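# Place the photo frame in the plastic tray's pocket

## Task

Set the photo frame inside the plastic tray's pocket so it rests on the pocket floor, with the orientation shown in the reference image named manual. The tray must stay upright on the table, and nothing may end up toppled.

## Robot and tools

Robot: a single arm with a two-finger gripper, mounted on a tilted base at (0, 0, +0.250) m in the scene frame. Scene frame: origin on the table top straight below the base, +z up, +x forward, +y to the left when facing along +x. The gripper's fingers extend along its own +z axis and spread apart along its own y axis. The reported end_effector_position is the spot between the finger pads, roughly 1 cm short of the tips. Camera stand posts sit beside the table. Loose objects may occasionally get nudged by an outside push.

Frames: all reported poses, velocities and targets use the scene frame. Every motion argument, however, is an offset expressed along the current Hand target's own axes, not a pose.

Row format (shared by both motion tools): 7 numbers, each in [-1, 1], ordered dx, dy, dz, rx, ry, rz, opening. The first three are a translation offset, where 1.0 equals 0.6 m. rx, ry, rz form one rotation vector, where 1.0 equals 180 degrees. Opening is the one absolute entry: +1 means fully open (0.094 m), -1 means shut. Writing 0 for opening commands a half-closed gripper, so repeat the current opening value whenever you want the fingers to stay as they are.

execute_actions(actions, cameras): actions is a list of actions. Each action is a table of up to 15 rows, one row per 1/30 s control step, and it lasts 0.5 s. If a table is short, its final row is held for the remaining steps. Every row in an action is measured from the Hand target at that action's start, not from the row before it. Sending the same offset again therefore moves the gripper further. An empty actions list returns a status report with all camera images. cameras is a list of names, ["all"], [] or null.

move(target, speed, blend, opening_speed, grip_force, blocking, cameras): drives the gripper in a straight line. target is either one row or a list of up to 15 rows. Every row in the list is an offset from the same starting Hand target, and the whole list must finish within 10 s. speed is the top path speed in m/s, from 0.002 to 2.9 (default 0.25), and rotation is capped at twice that value in rad/s. Give one value overall or one per target. blend is in metres: it rounds the corner at intermediate targets, and 0 means stop at each one. opening_speed is how fast the opening command changes, per second on the -1 to +1 scale, minimum 0.2; use it for a slow, gentle close. grip_force is the force limit per pad in newtons, 10 to 50 (50 is full force). It stays in effect until you change it, and lower values close more slowly. blocking=false returns after about 0.5 s while the motion continues. The move is not slowed by obstacles, and a fast move can overshoot or drift off the line. Avoid routing a path close to the arm's base, because this can flip the shoulder posture; go around the base instead.

wait(seconds 0 to 10): lets time pass while the last command is held, or lets a running move continue. stop(): brakes a running move, which needs some stopping distance. zoom_image(camera, region [x0, y0, x1, y1] in pixels, each side at most 504): gives a closer look at the newest image from one camera. Cameras: cam_head_left, cam_head_right, cam_high, cam_low (896x504), cam_wrist (672x504, fisheye). show_instructions(): shows the reference image. finished_scene(scene): ends scene 1 or 2 and cannot be undone. The result must remain correct once the robot lets go.

Result lines: the gripper's pose (end_effector_position in m, end_effector_quat_wxyz), which can be off by a few cm. Hand target is the pose last commanded, after the orientation clip, and the next offsets are measured from it. Tool commands shows the current gripper command. grip_measured is the finger opening on the -1..1 scale; the last Joint positions entry is the opening in metres. Joint torques are in N m, and entries 1 to 3 wrap around at ±28. Joint velocities may read "within noise". Motor temperatures are also reported. move adds a line with the outcome: done (at rest within 10 mm and 2 degrees), off_target, moving, held or fault, plus limits flags (paced = clipped, held = steps withheld). Neither done nor off_target means the gripper is touching nothing.

Behaviour: each control step clips the commanded orientation to within 40 degrees of the measured one. Friction and load can leave the gripper a few cm short of its target. A further command, even all zeros, asks for the target again, and if it still falls short you can send the remaining distance as an offset. An arm that is blocked keeps pressing, so command it back past the obstacle to relieve the contact. When grasping, close to somewhat below the object's width, and close slowly if the object is fragile. To release, command an opening well above grip_measured.

Joint ranges (rad): waist -2.618..3.054, shoulder 0..3.142, elbow 0..3.142 (straight at 2.901), wrist pitch -1.571..1.571, wrist yaw -1.571..1.571, wrist roll -2.094..2.094.

Avoid: dropping the frame from any height, releasing it while it is still moving, hitting the tray or the fixed camera stand, fast contacts, and pressing far past a contact point. Anything that falls off the table, or is set down off it, fails the scene. Heat builds up from holding loads, reaching far out or pushing against something that will not move. At 75 °C a MOTOR HOT warning appears; at 90 °C the arm folds up and stops working; at 100 °C it collapses. The scene keeps running while you think.

Each tool is called after "Call:" as a command line: name --argument value for each argument, lists and objects as JSON in quotes; but a table of rows of numbers goes row by row, as --pt "numbers of a row", without its own name.

Reference images:

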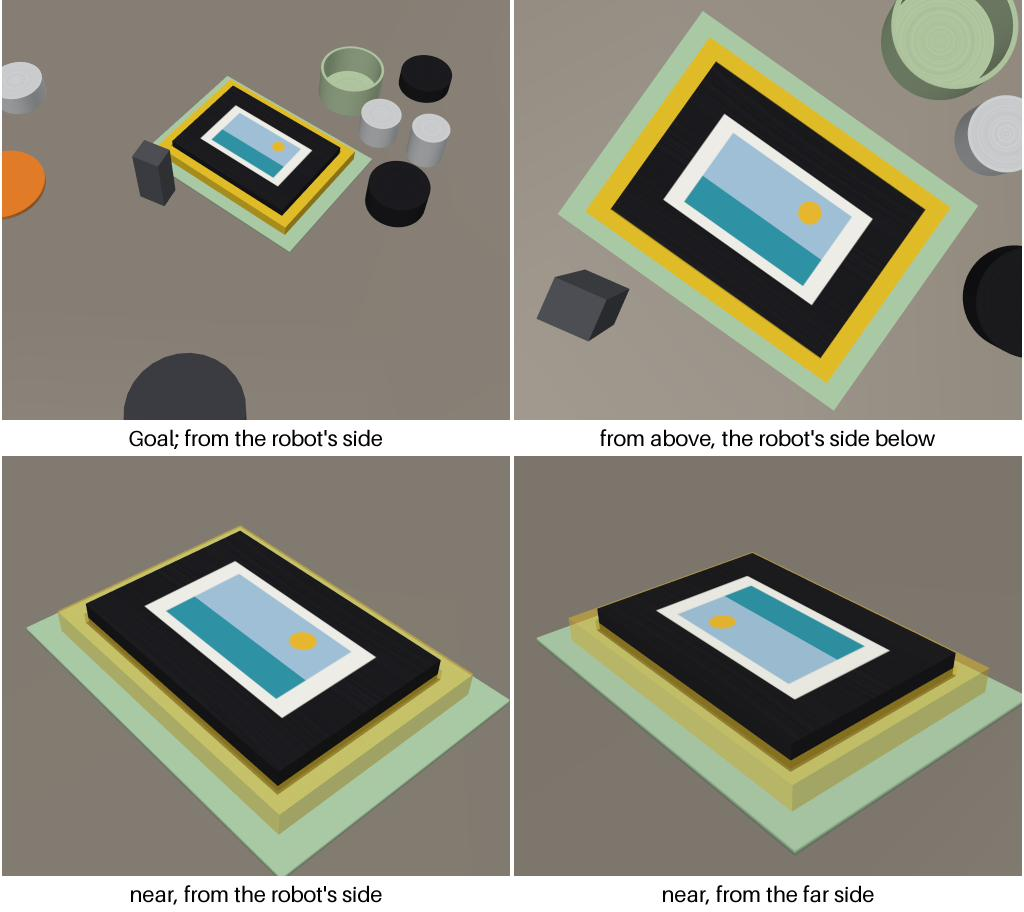

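## Session

Call:
execute_actions --actions '[]'

Scene clock: 0.00 s.
end_effector_position=(+0.1607, -0.2568, +0.2260) grip_measured=+1.000 end_effector_quat_wxyz=(+0.196, +0.390, +0.899, +0.035)
Joint positions: [-1.354 2.15 0.952 -0.702 -1.069 -0.762 0.094]
Joint velocities: within noise
Joint torques (N m): no reading
Motor temperatures (°C): [30 32 33 39 29 28 30]
Heat: 39 °C.
Hand target: +0.1621, -0.2583, +0.2305; +0.203, +0.390, +0.897, +0.034
Tool commands: gripper/opening=+1.0

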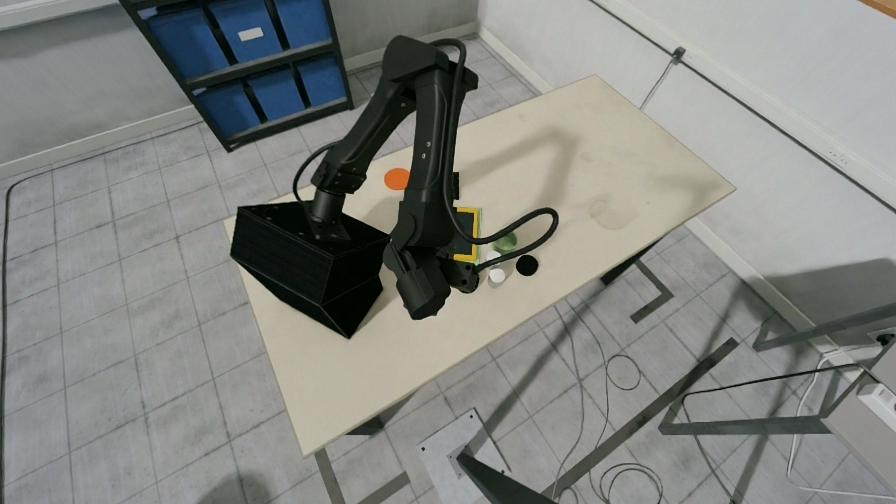

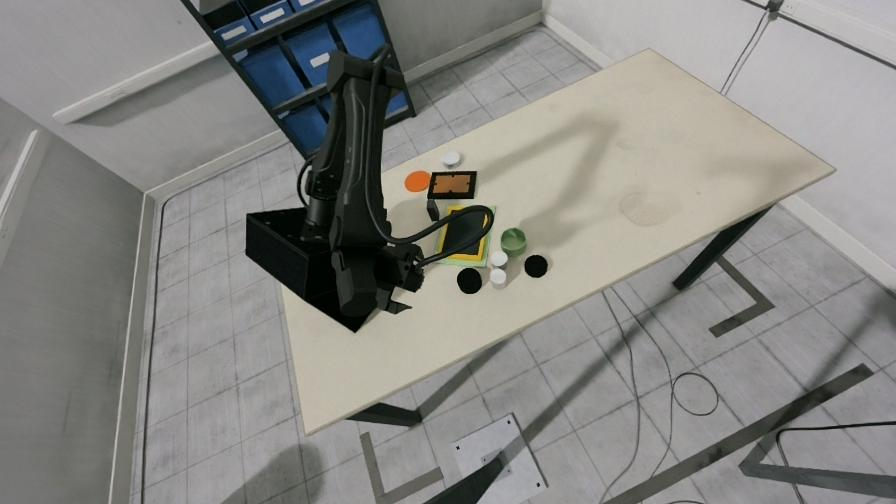

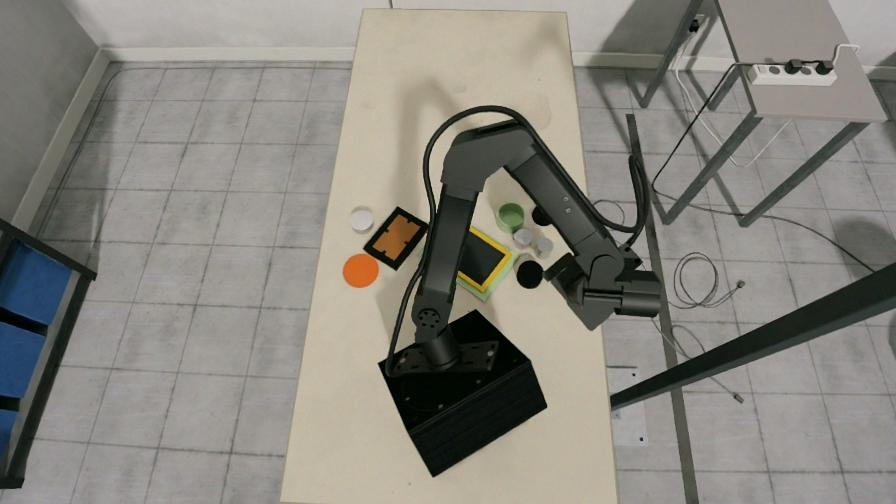

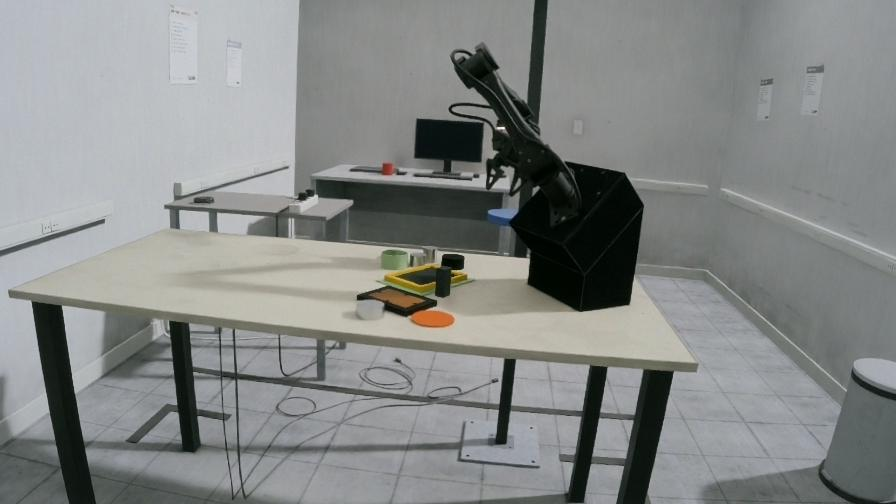

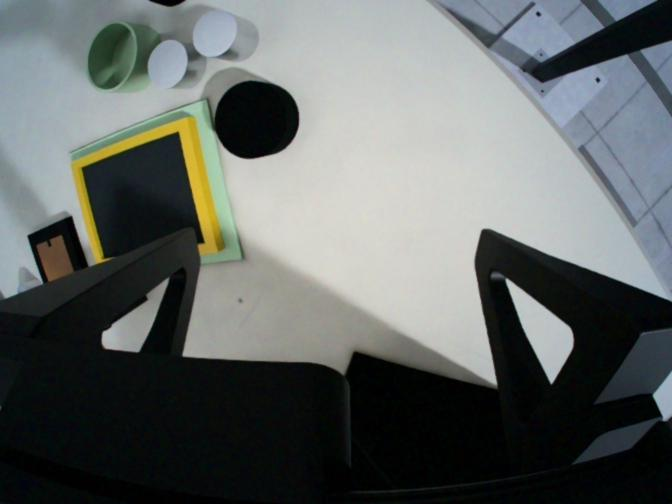

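Call:
zoom_image --camera "cam_high" --region '[320, 180, 600, 320]'

Call:
zoom_image --camera "cam_head_right" --region '[380, 130, 580, 310]'

Call:
zoom_image --camera "cam_low" --region '[330, 220, 500, 350]'

Scaled by 1.800 from the camera's 896x504 image, which has a finer 1280x720 frame.

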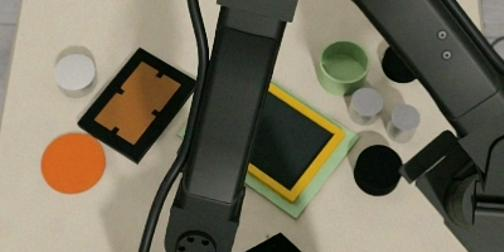

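Scaled by 2.520 from the camera's 896x504 image, which has a finer 1280x720 frame.

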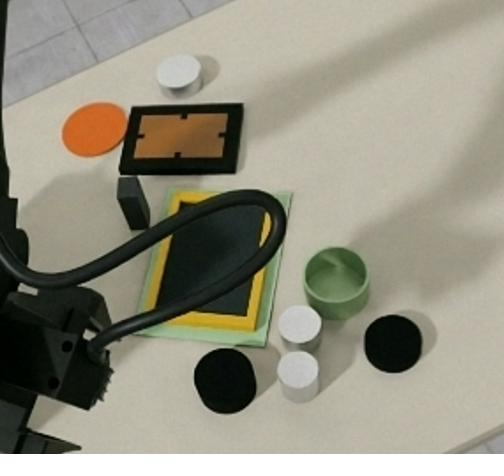

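Scaled by 2.965 from the camera's 896x504 image, which has a finer 1280x720 frame.

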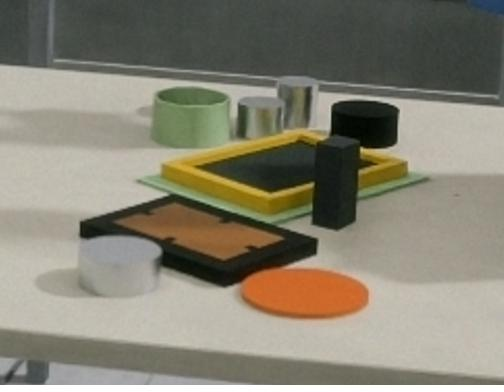

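Call:
move --target '[0.1413, 0.4865, 0.0827, 0.0611, 0.1173, -0.0602, 1.0]' --speed 0.2 --cameras '["all"]'

Scene clock: 224.43 s.
end_effector_position=(+0.3274, -0.0041, +0.2148) grip_measured=+1.000 end_effector_quat_wxyz=(-0.002, +0.311, +0.950, +0.005)
Joint positions: [-0.386 1.176 0.934 -0.905 -0.687 0.241 0.094]
Joint torques (N m): [-1.61 -6.24 6.2 -0.05 0.11 0.12]
Motor temperatures (°C): [33 33 34 33 30 28 29]
Heat: 34 °C.
Hand target: +0.3299, -0.0004, +0.2205; +0.000, +0.309, +0.951, +0.000
Off the commanded pose: 0.007 m, 1 deg.
move: done

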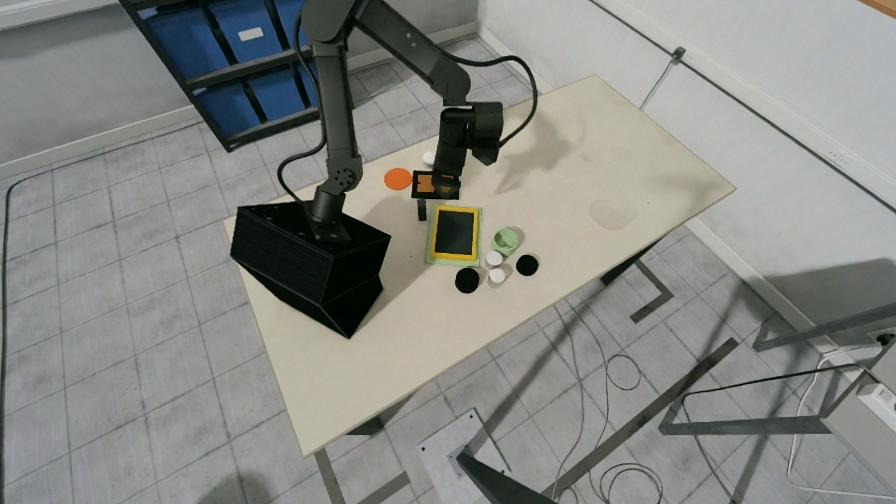

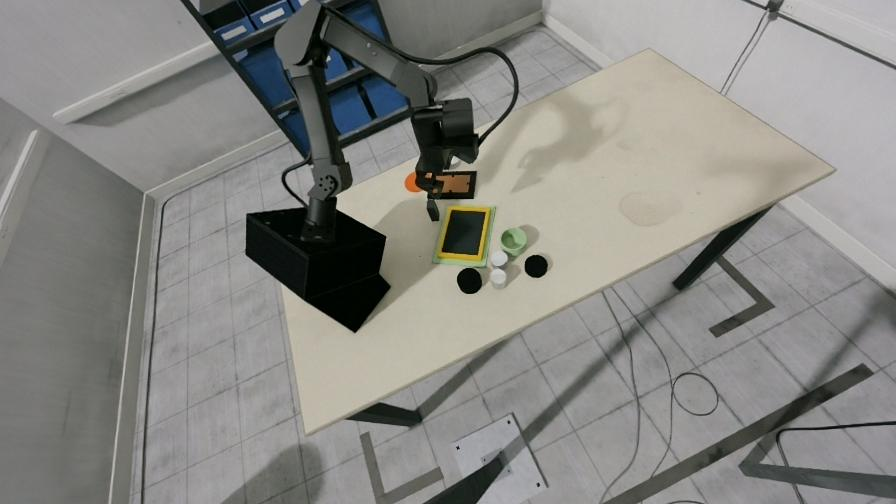

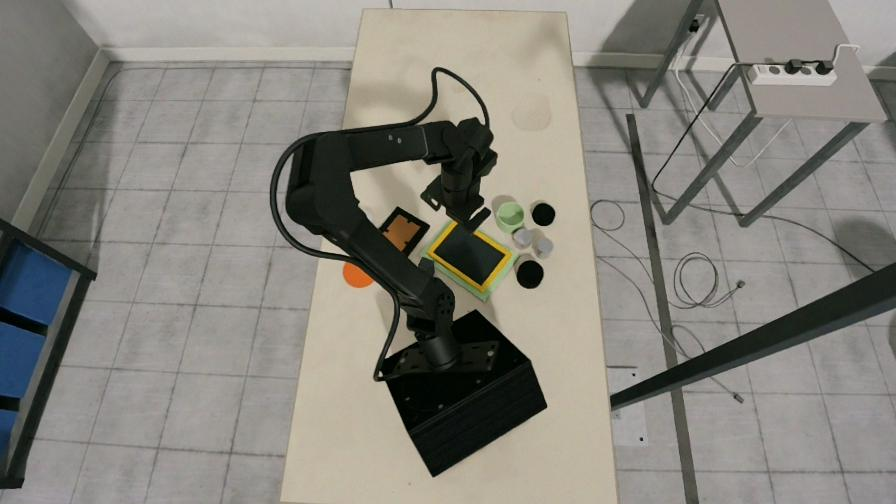

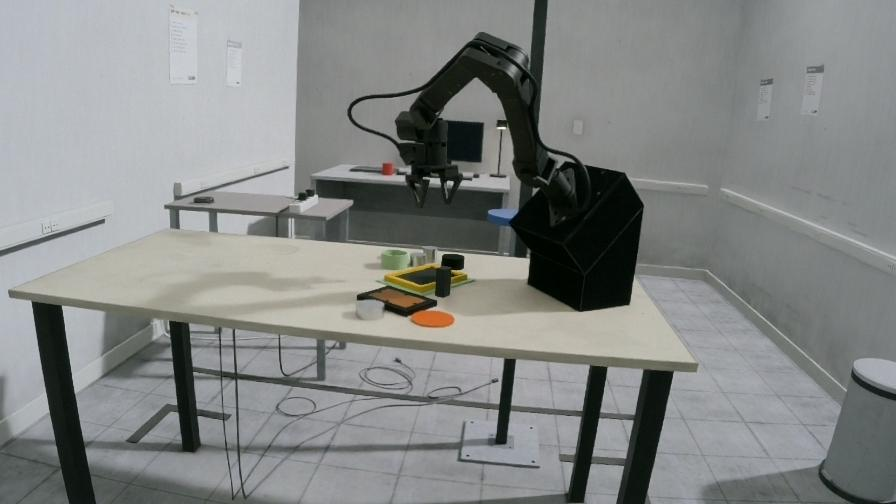

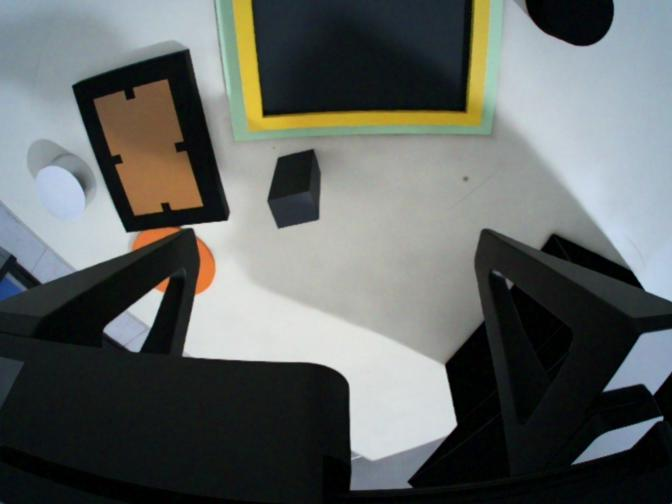

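Call:
zoom_image --camera "cam_high" --region '[370, 170, 570, 310]'

Call:
zoom_image --camera "cam_wrist" --region '[0, 0, 504, 400]'

Call:
zoom_image --camera "cam_head_right" --region '[390, 140, 570, 310]'

Scaled by 2.520 from the camera's 896x504 image, which has a finer 1280x720 frame.

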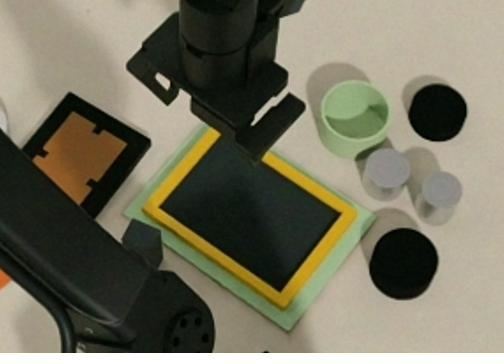

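Scaled by 1.000.

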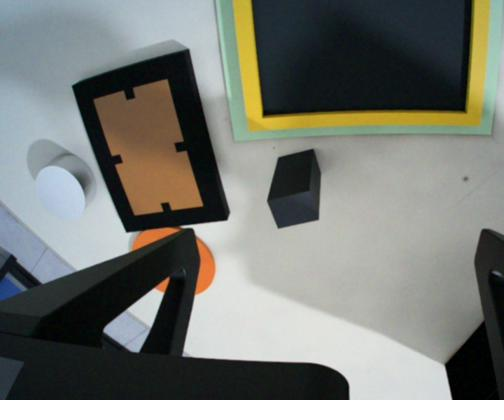

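Scaled by 2.800 from the camera's 896x504 image, which has a finer 1280x720 frame.

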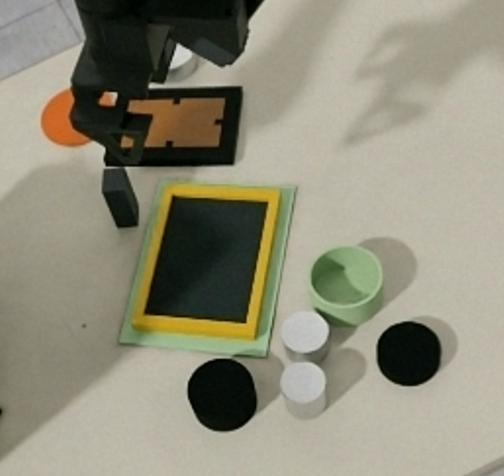

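Call:
move --target '[0.158, 0.1325, 0.1167, 0, 0, 0, 1.0]' --speed 0.2 --cameras '["cam_wrist", "cam_high"]'

Scene clock: 280.60 s.
end_effector_position=(+0.3015, +0.1203, +0.1485) grip_measured=+1.000 end_effector_quat_wxyz=(-0.007, +0.308, +0.951, +0.002)
Joint positions: [0.378 1.016 0.741 -0.547 -0.24 0.939 0.094]
Joint torques (N m): [0.02 -8.1 3.55 0.23 0.15 0.11]
Heat: 35 °C.
Hand target: +0.3001, +0.1197, +0.1504; +0.000, +0.309, +0.951, +0.000
Off the commanded pose: 0.003 m, 1 deg.
move: done
Images, in order (width x height): cam_high 896x504, cam_wrist 672x504.

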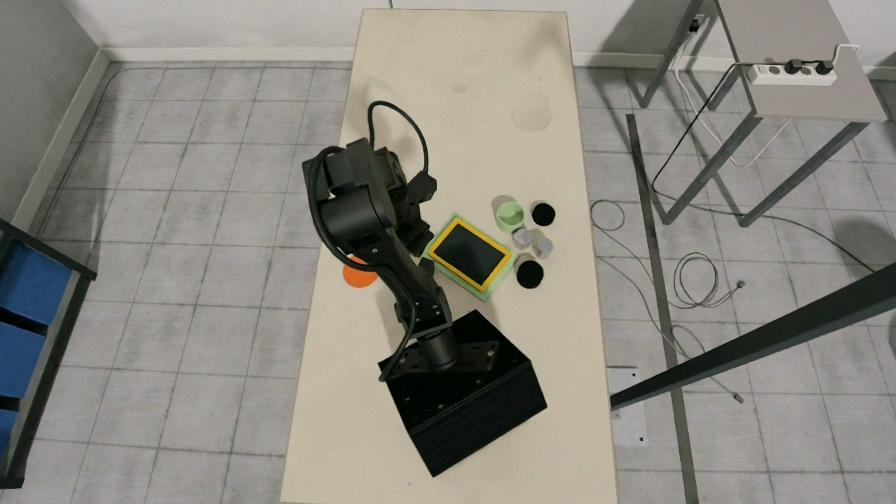

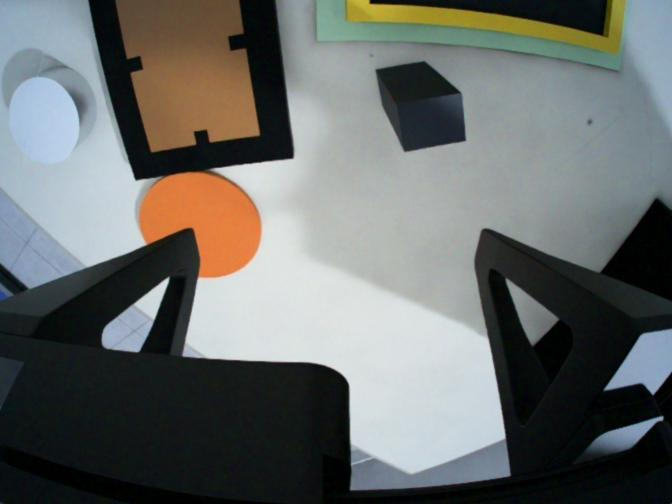

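Call:
move --target '[-0.2415, 0.093, 0, 0, 0, 0, 1.0]' --speed 0.2 --cameras '["cam_wrist", "cam_high", "cam_head_right"]'

Scene clock: 396.30 s.
end_effector_position=(+0.4508, +0.0876, +0.1553) grip_measured=+1.000 end_effector_quat_wxyz=(+0.013, +0.301, +0.953, +0.008)
Joint positions: [0.116 1.463 1.352 -0.735 -0.408 0.733 0.094]
Joint torques (N m): [-3.86 -7.39 7.23 0 -0.1 -0.08]
Heat: 34 °C.
Hand target: +0.4500, +0.0796, +0.1504; +0.000, +0.309, +0.951, +0.000
Off the commanded pose: 0.009 m, 2 deg.
move: done
Images, in order (width x height): cam_head_right 896x504, cam_high 896x504, cam_wrist 672x504.

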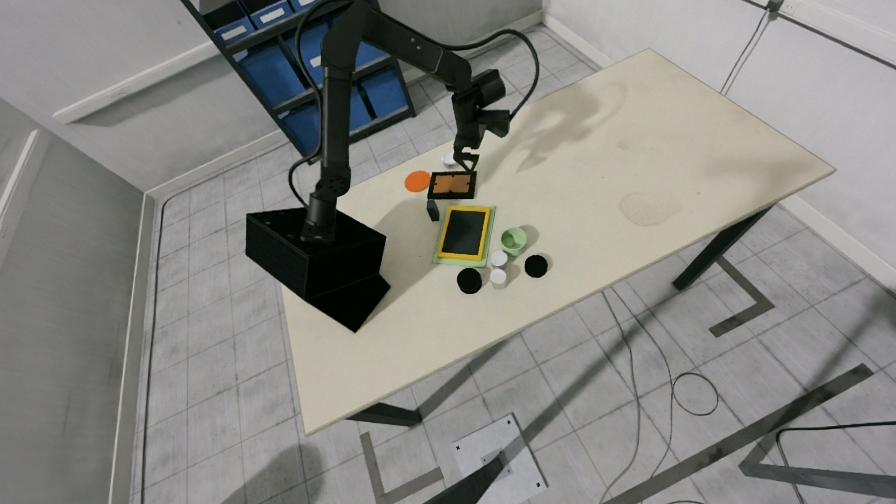

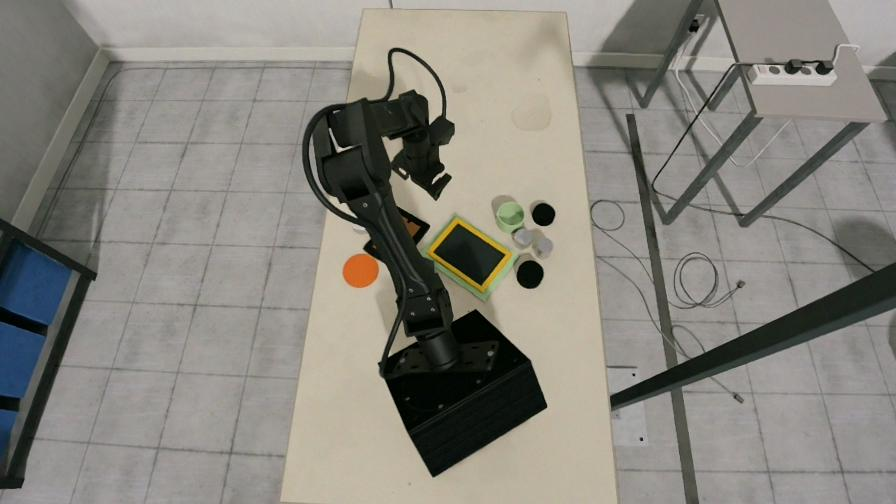

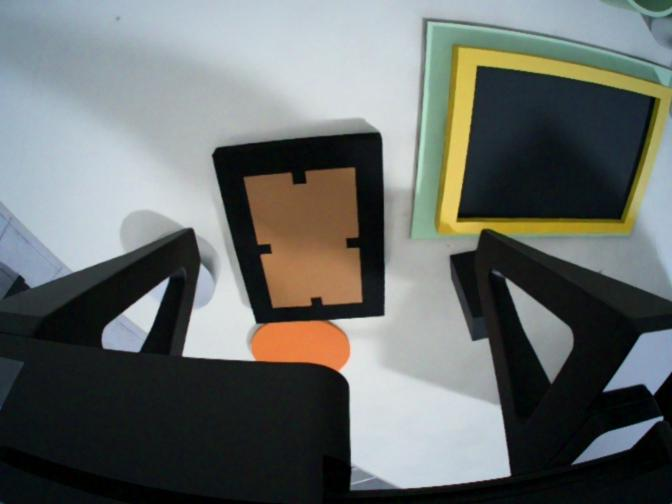

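Call:
move --target '[0.0333, 0.025, 0.15, 0, 0, 0, 1.0]' --speed 0.15 --cameras '["cam_wrist", "cam_low"]'

Scene clock: 441.37 s.
end_effector_position=(+0.4502, +0.1097, +0.0722) grip_measured=+1.000 end_effector_quat_wxyz=(+0.010, +0.302, +0.953, +0.012)
Joint positions: [0.268 1.638 1.311 -0.476 -0.315 0.853 0.094]
Joint torques (N m): [-2.04 -8.66 3.85 0.3 0.13 0.09]
Heat: 35 °C.
Hand target: +0.4428, +0.1034, +0.0605; +0.000, +0.309, +0.951, +0.000
Off the commanded pose: 0.015 m, 2 deg.
move: off_target
Images, in order (width x height): cam_low 896x504, cam_wrist 672x504.

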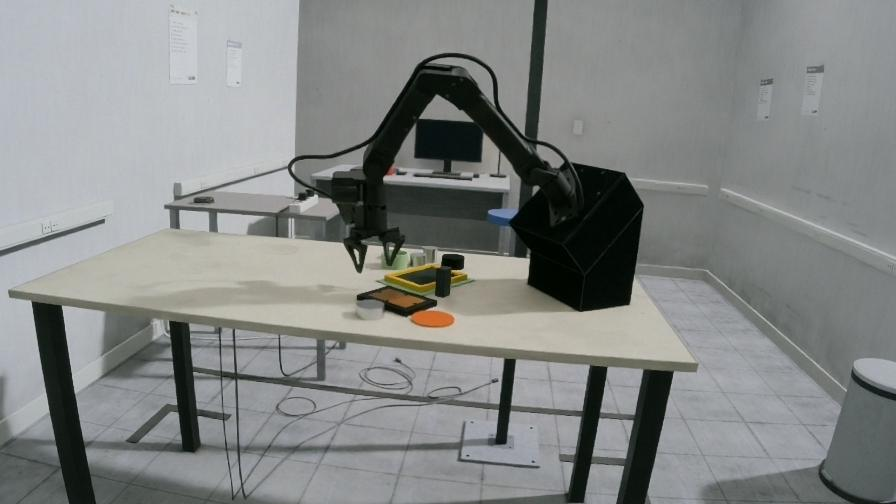

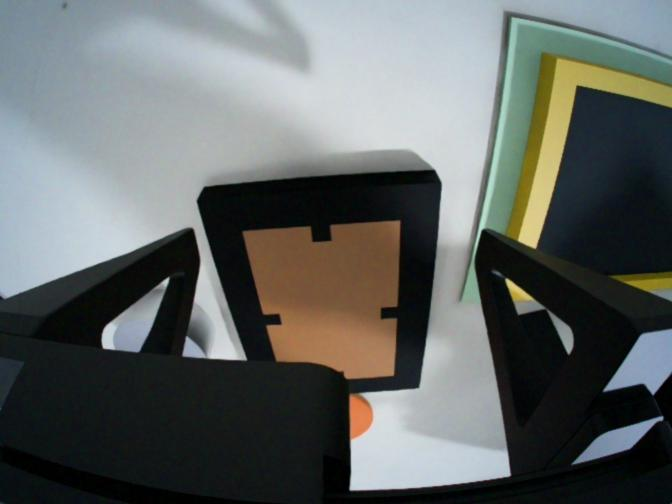

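Call:
zoom_image --camera "cam_wrist" --region '[170, 130, 500, 420]'

Call:
zoom_image --camera "cam_low" --region '[330, 220, 480, 340]'

Scaled by 1.527 from the camera's 672x504 image, which has a finer 960x720 frame.

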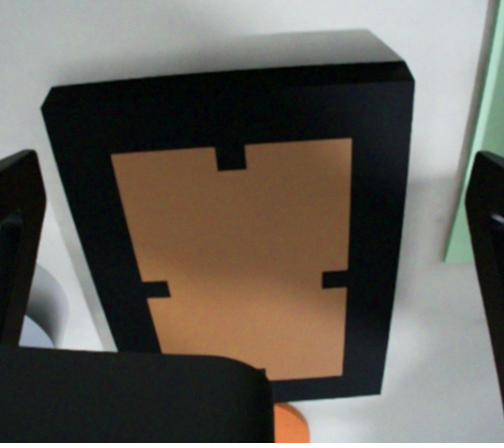

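Scaled by 3.360 from the camera's 896x504 image, which has a finer 1280x720 frame.

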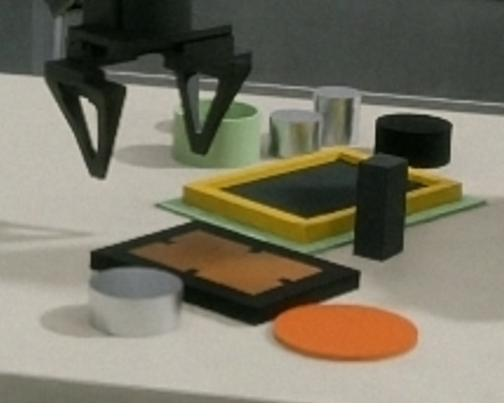

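Call:
move --target '[-0.05, 0.015, 0.05, 0, 0, 0, 1.0]' --speed 0.1 --cameras '["cam_wrist", "cam_low"]'

Call:
zoom_image --camera "cam_wrist" --region '[130, 150, 540, 450]'

Call:
zoom_image --camera "cam_low" --region '[330, 220, 480, 340]'

Scene clock: 481.67 s.
end_effector_position=(+0.4717, +0.1039, +0.0385) grip_measured=+1.000 end_effector_quat_wxyz=(+0.005, +0.304, +0.953, +0.009)
Joint positions: [0.268 1.795 1.449 -0.471 -0.315 0.854 0.094]
Joint torques (N m): [-4.12 -9.07 6.11 0.18 0.01 -0.03]
Heat: 34 °C.
Hand target: +0.4724, +0.0931, +0.0305; +0.000, +0.309, +0.951, +0.000
Off the commanded pose: 0.014 m, 1 deg.
move: off_target
Images, in order (width x height): cam_low 896x504, cam_wrist 672x504.

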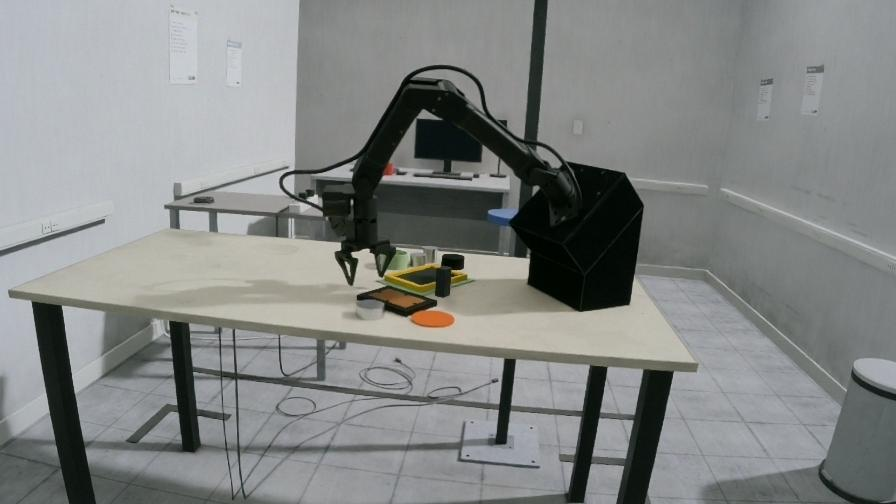

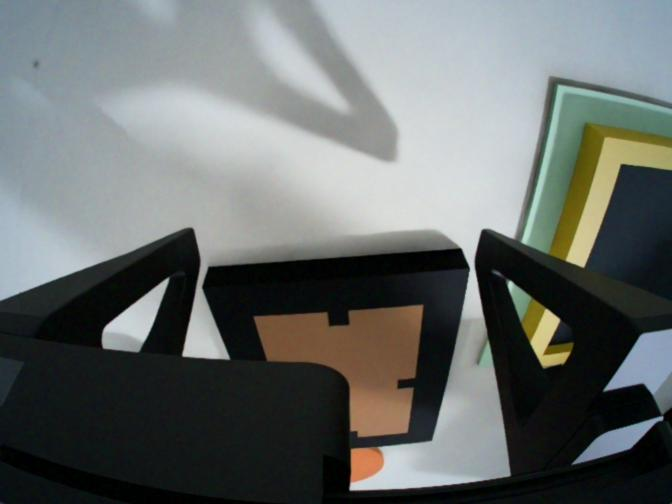

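Scaled by 1.229 from the camera's 672x504 image, which has a finer 960x720 frame.

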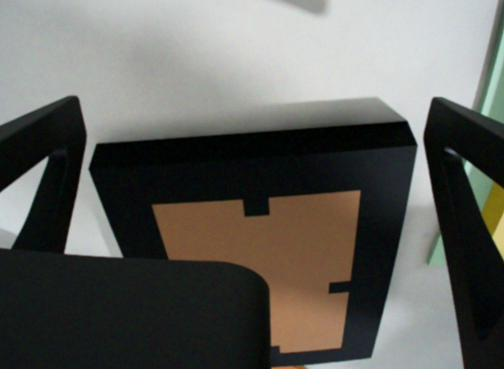

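Scaled by 3.360 from the camera's 896x504 image, which has a finer 1280x720 frame.

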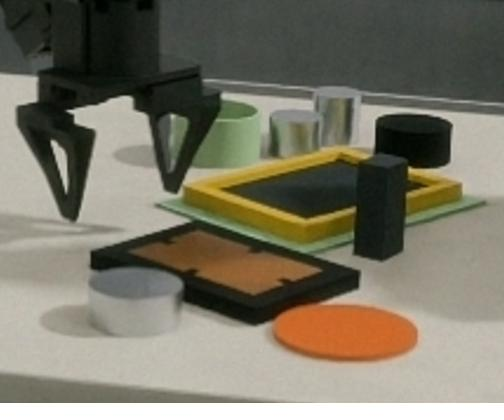

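Call:
move --target '[0, 0, 0.0258, 0, 0, 0, 1.0]' --speed 0.04 --cameras '["cam_wrist", "cam_low"]'

Call:
zoom_image --camera "cam_wrist" --region '[130, 150, 540, 450]'

Call:
zoom_image --camera "cam_low" --region '[330, 220, 480, 340]'

Scene clock: 537.30 s.
end_effector_position=(+0.4715, +0.0994, +0.0248) grip_measured=+1.000 end_effector_quat_wxyz=(+0.002, +0.305, +0.952, +0.007)
Joint positions: [0.268 1.838 1.46 -0.447 -0.315 0.854 0.094]
Joint torques (N m): [-3.11 -9.1 5.91 0.26 0.08 0.07]
Heat: 35 °C.
Hand target: +0.4724, +0.0930, +0.0150; +0.000, +0.309, +0.951, +0.000
Off the commanded pose: 0.012 m, 1 deg.
move: off_target
Images, in order (width x height): cam_low 896x504, cam_wrist 672x504.

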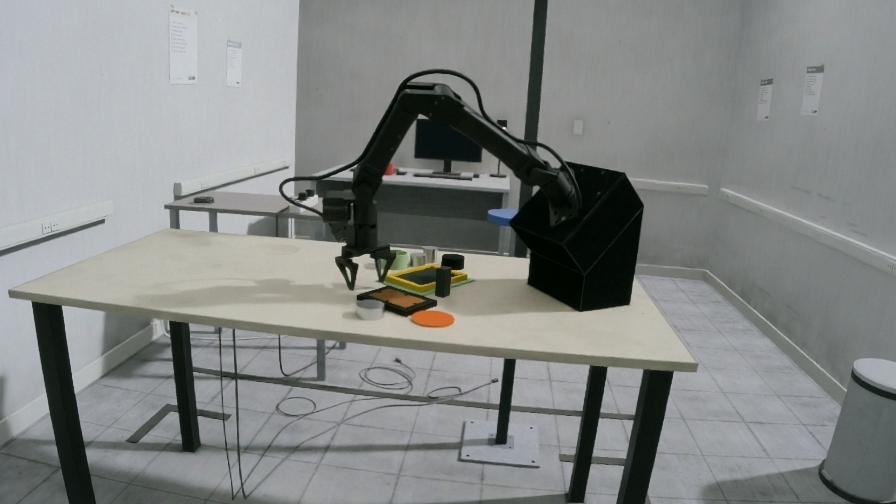

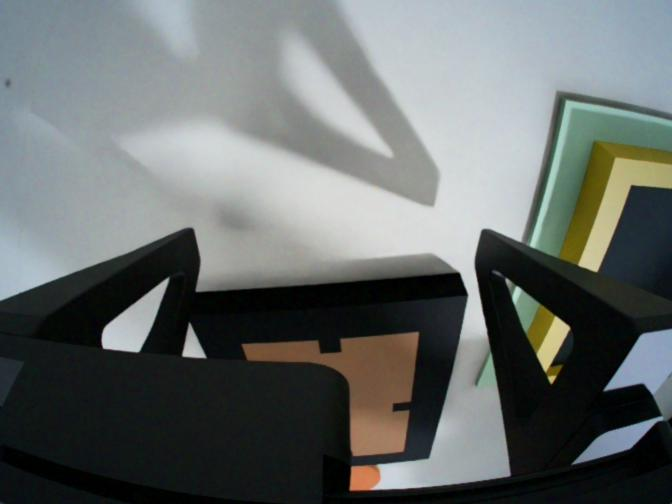

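Scaled by 1.229 from the camera's 672x504 image, which has a finer 960x720 frame.

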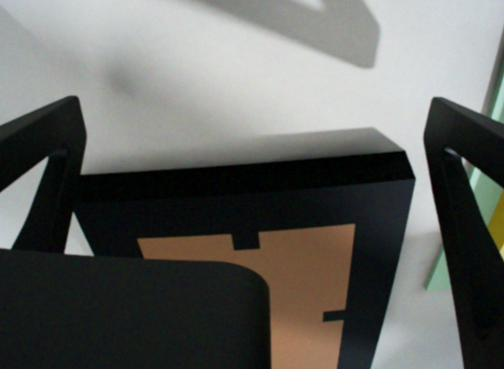

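Scaled by 3.360 from the camera's 896x504 image, which has a finer 1280x720 frame.

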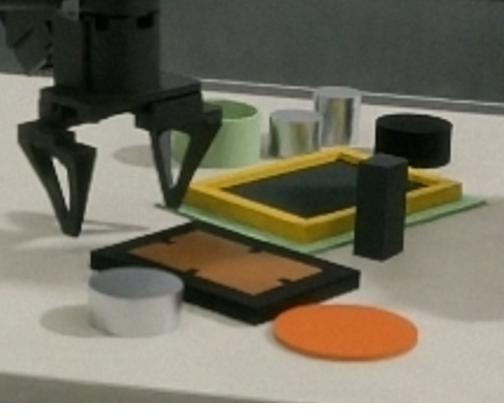

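Call:
move --pt "0 0 -0.0917 0 0 0 0.28" --pt "0.1553 -0.0015 -0.075 0 0 0 0.28" --speed 0.15 --blend '[0.02, 0]' --cameras '["cam_wrist", "cam_low"]'

Call:
zoom_image --camera "cam_low" --region '[330, 200, 500, 340]'

Scene clock: 1240.10 s.
end_effector_position=(+0.3902, +0.1437, +0.0482) grip_measured=+0.281 end_effector_quat_wxyz=(-0.017, +0.310, +0.951, -0.005)
Joint positions: [0.433 1.593 1.139 -0.385 -0.204 0.978 0.06]
Joint torques (N m): [-1.16 -13.97 2.84 0.19 0.17 0.11]
Motor temperatures (°C): [31 42 35 30 29 28 29]
Heat: 42 °C.
Hand target: +0.3965, +0.1471, +0.0599; +0.000, +0.309, +0.951, +0.000
Off the commanded pose: 0.014 m, 2 deg.
move: off_target
Images, in order (width x height): cam_low 896x504, cam_wrist 672x504.

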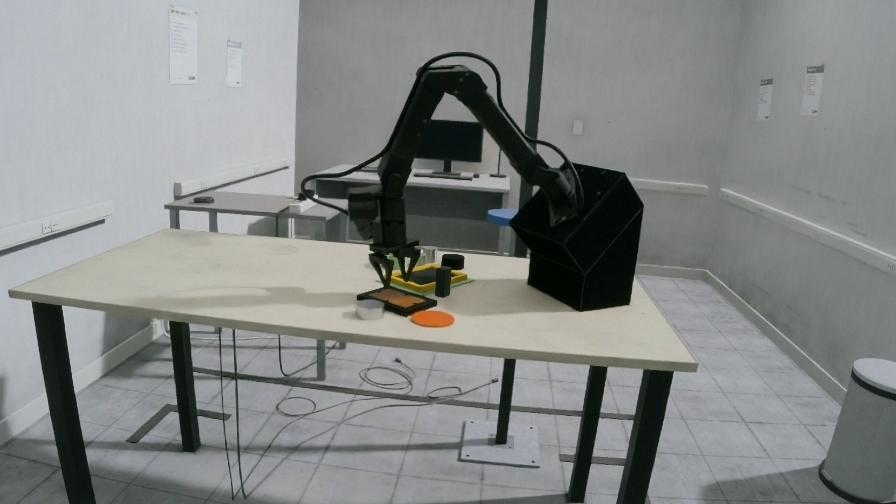

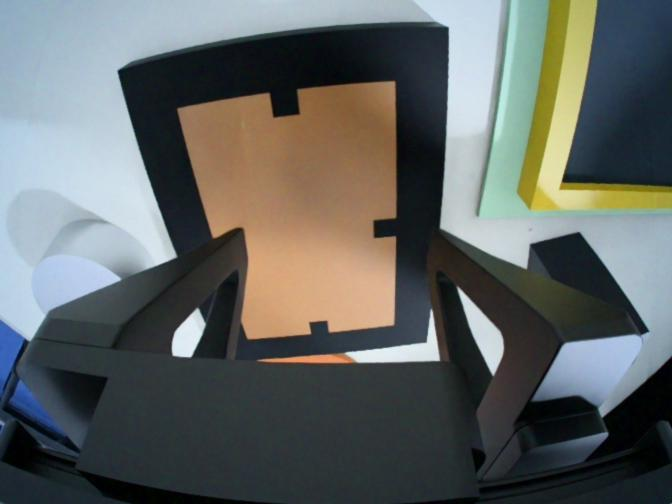

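Scaled by 2.965 from the camera's 896x504 image, which has a finer 1280x720 frame.

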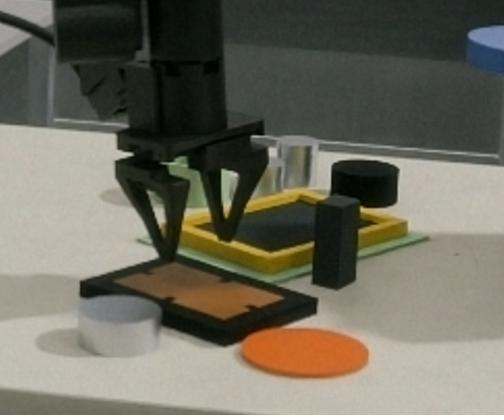

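Call:
move --target '[0.0, 0.02, 0.0415, 0, 0, 0, 0.28]' --speed 0.04 --cameras '["cam_wrist"]'

Scene clock: 1256.40 s.
end_effector_position=(+0.4035, +0.1584, +0.0441) grip_measured=+0.281 end_effector_quat_wxyz=(+0.002, +0.306, +0.952, +0.008)
Joint positions: [0.464 1.612 1.167 -0.342 -0.181 1.002 0.06]
Joint torques (N m): [-0.73 -8.06 5.42 0.29 0.16 0.12]
Heat: 42 °C.
Hand target: +0.4034, +0.1568, +0.0350; +0.000, +0.309, +0.951, +0.000
Off the commanded pose: 0.009 m, 1 deg.
move: done
Images, in order (width x height): cam_wrist 672x504.

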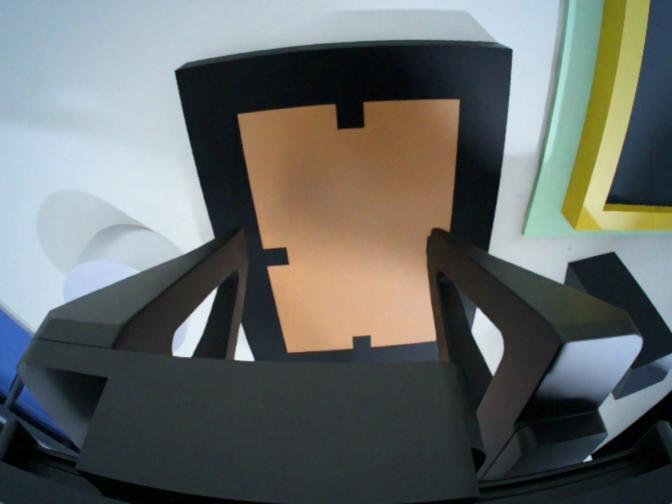

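Call:
move --target '[0.0, 0.0, 0.035, 0, 0, 0, 0.28]' --speed 0.03 --cameras '["cam_wrist"]'

Scene clock: 1275.77 s.
end_effector_position=(+0.4058, +0.1589, +0.0253) grip_measured=+0.281 end_effector_quat_wxyz=(+0.005, +0.306, +0.952, +0.010)
Joint positions: [0.473 1.673 1.182 -0.289 -0.173 1.01 0.06]
Joint torques (N m): [-0.7 -7.8 5.09 0.28 0.16 0.11]
Heat: 40 °C.
Hand target: +0.4036, +0.1569, +0.0141; +0.000, +0.309, +0.951, +0.000
Off the commanded pose: 0.012 m, 1 deg.
move: off_target
Images, in order (width x height): cam_wrist 672x504.

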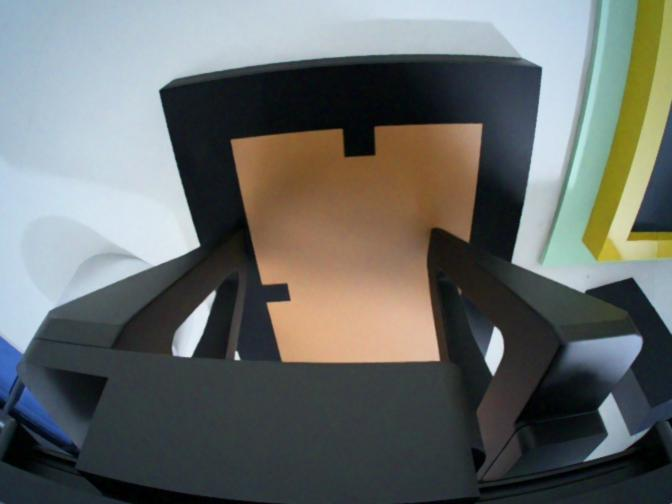

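Call:
zoom_image --camera "cam_wrist" --region '[180, 180, 500, 380]'

Scaled by 1.575 from the camera's 672x504 image, which has a finer 960x720 frame.

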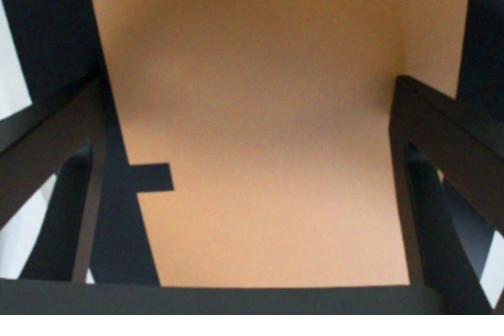

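Call:
move --target '[0.0, 0.0, 0.018, 0, 0, 0, 0.28]' --speed 0.02 --cameras '["cam_wrist"]'

Call:
zoom_image --camera "cam_wrist" --region '[180, 180, 500, 380]'

Scene clock: 1286.17 s.
end_effector_position=(+0.4085, +0.1597, +0.0244) grip_measured=+0.281 end_effector_quat_wxyz=(+0.007, +0.306, +0.952, +0.011)
Joint positions: [0.473 1.68 1.191 -0.286 -0.173 1.01 0.06]
Joint torques (N m): [-0.31 -5.96 4.83 0.53 0.18 0.15]
Heat: 40 °C.
Hand target: +0.4035, +0.1568, +0.0032; +0.000, +0.309, +0.951, +0.000
Off the commanded pose: 0.022 m, 2 deg.
move: off_target
Images, in order (width x height): cam_wrist 672x504.

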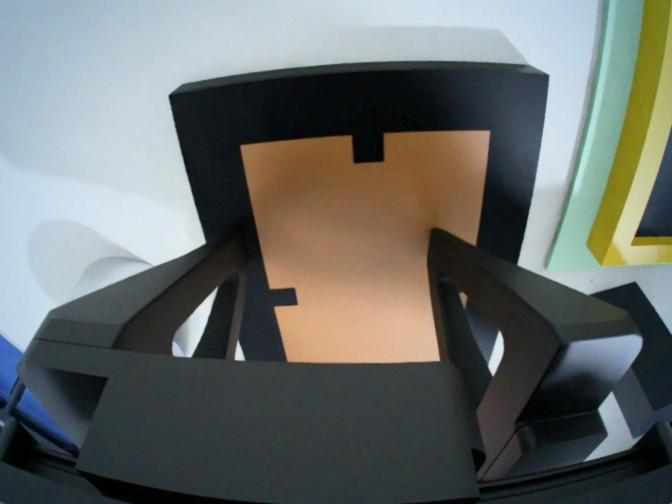

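Scaled by 1.575 from the camera's 672x504 image, which has a finer 960x720 frame.

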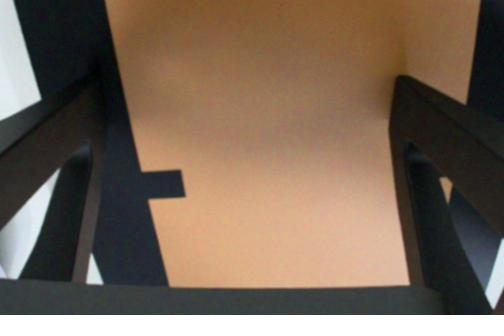

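Call:
move --target '[-0.0833, -0.02, 0.008, 0, 0, 0, 0.28]' --speed 0.05 --cameras '["cam_wrist"]'

Scene clock: 1295.93 s.
end_effector_position=(+0.4363, +0.1423, +0.0238) grip_measured=+0.281 end_effector_quat_wxyz=(-0.008, +0.309, +0.951, +0.030)
Joint positions: [0.378 1.748 1.308 -0.351 -0.287 0.947 0.06]
Joint torques (N m): [-3.86 -5.7 4.48 0.67 0.47 -0.19]
Heat: 39 °C.
Hand target: +0.4370, +0.1177, -0.0015; +0.000, +0.309, +0.951, +0.000
Off the commanded pose: 0.035 m, 4 deg.
move: off_target
Images, in order (width x height): cam_wrist 672x504.

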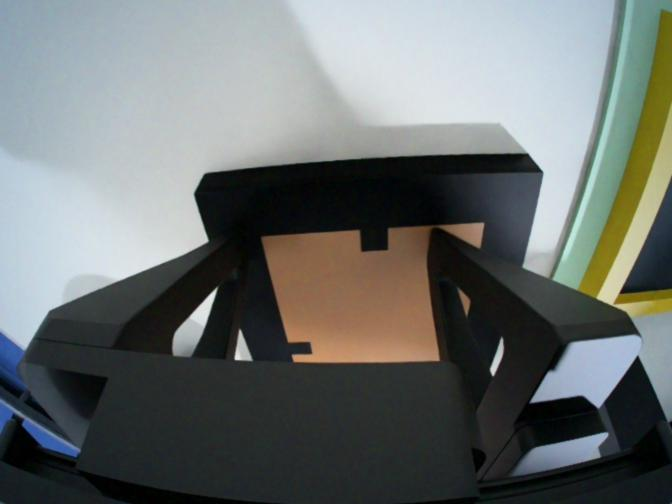

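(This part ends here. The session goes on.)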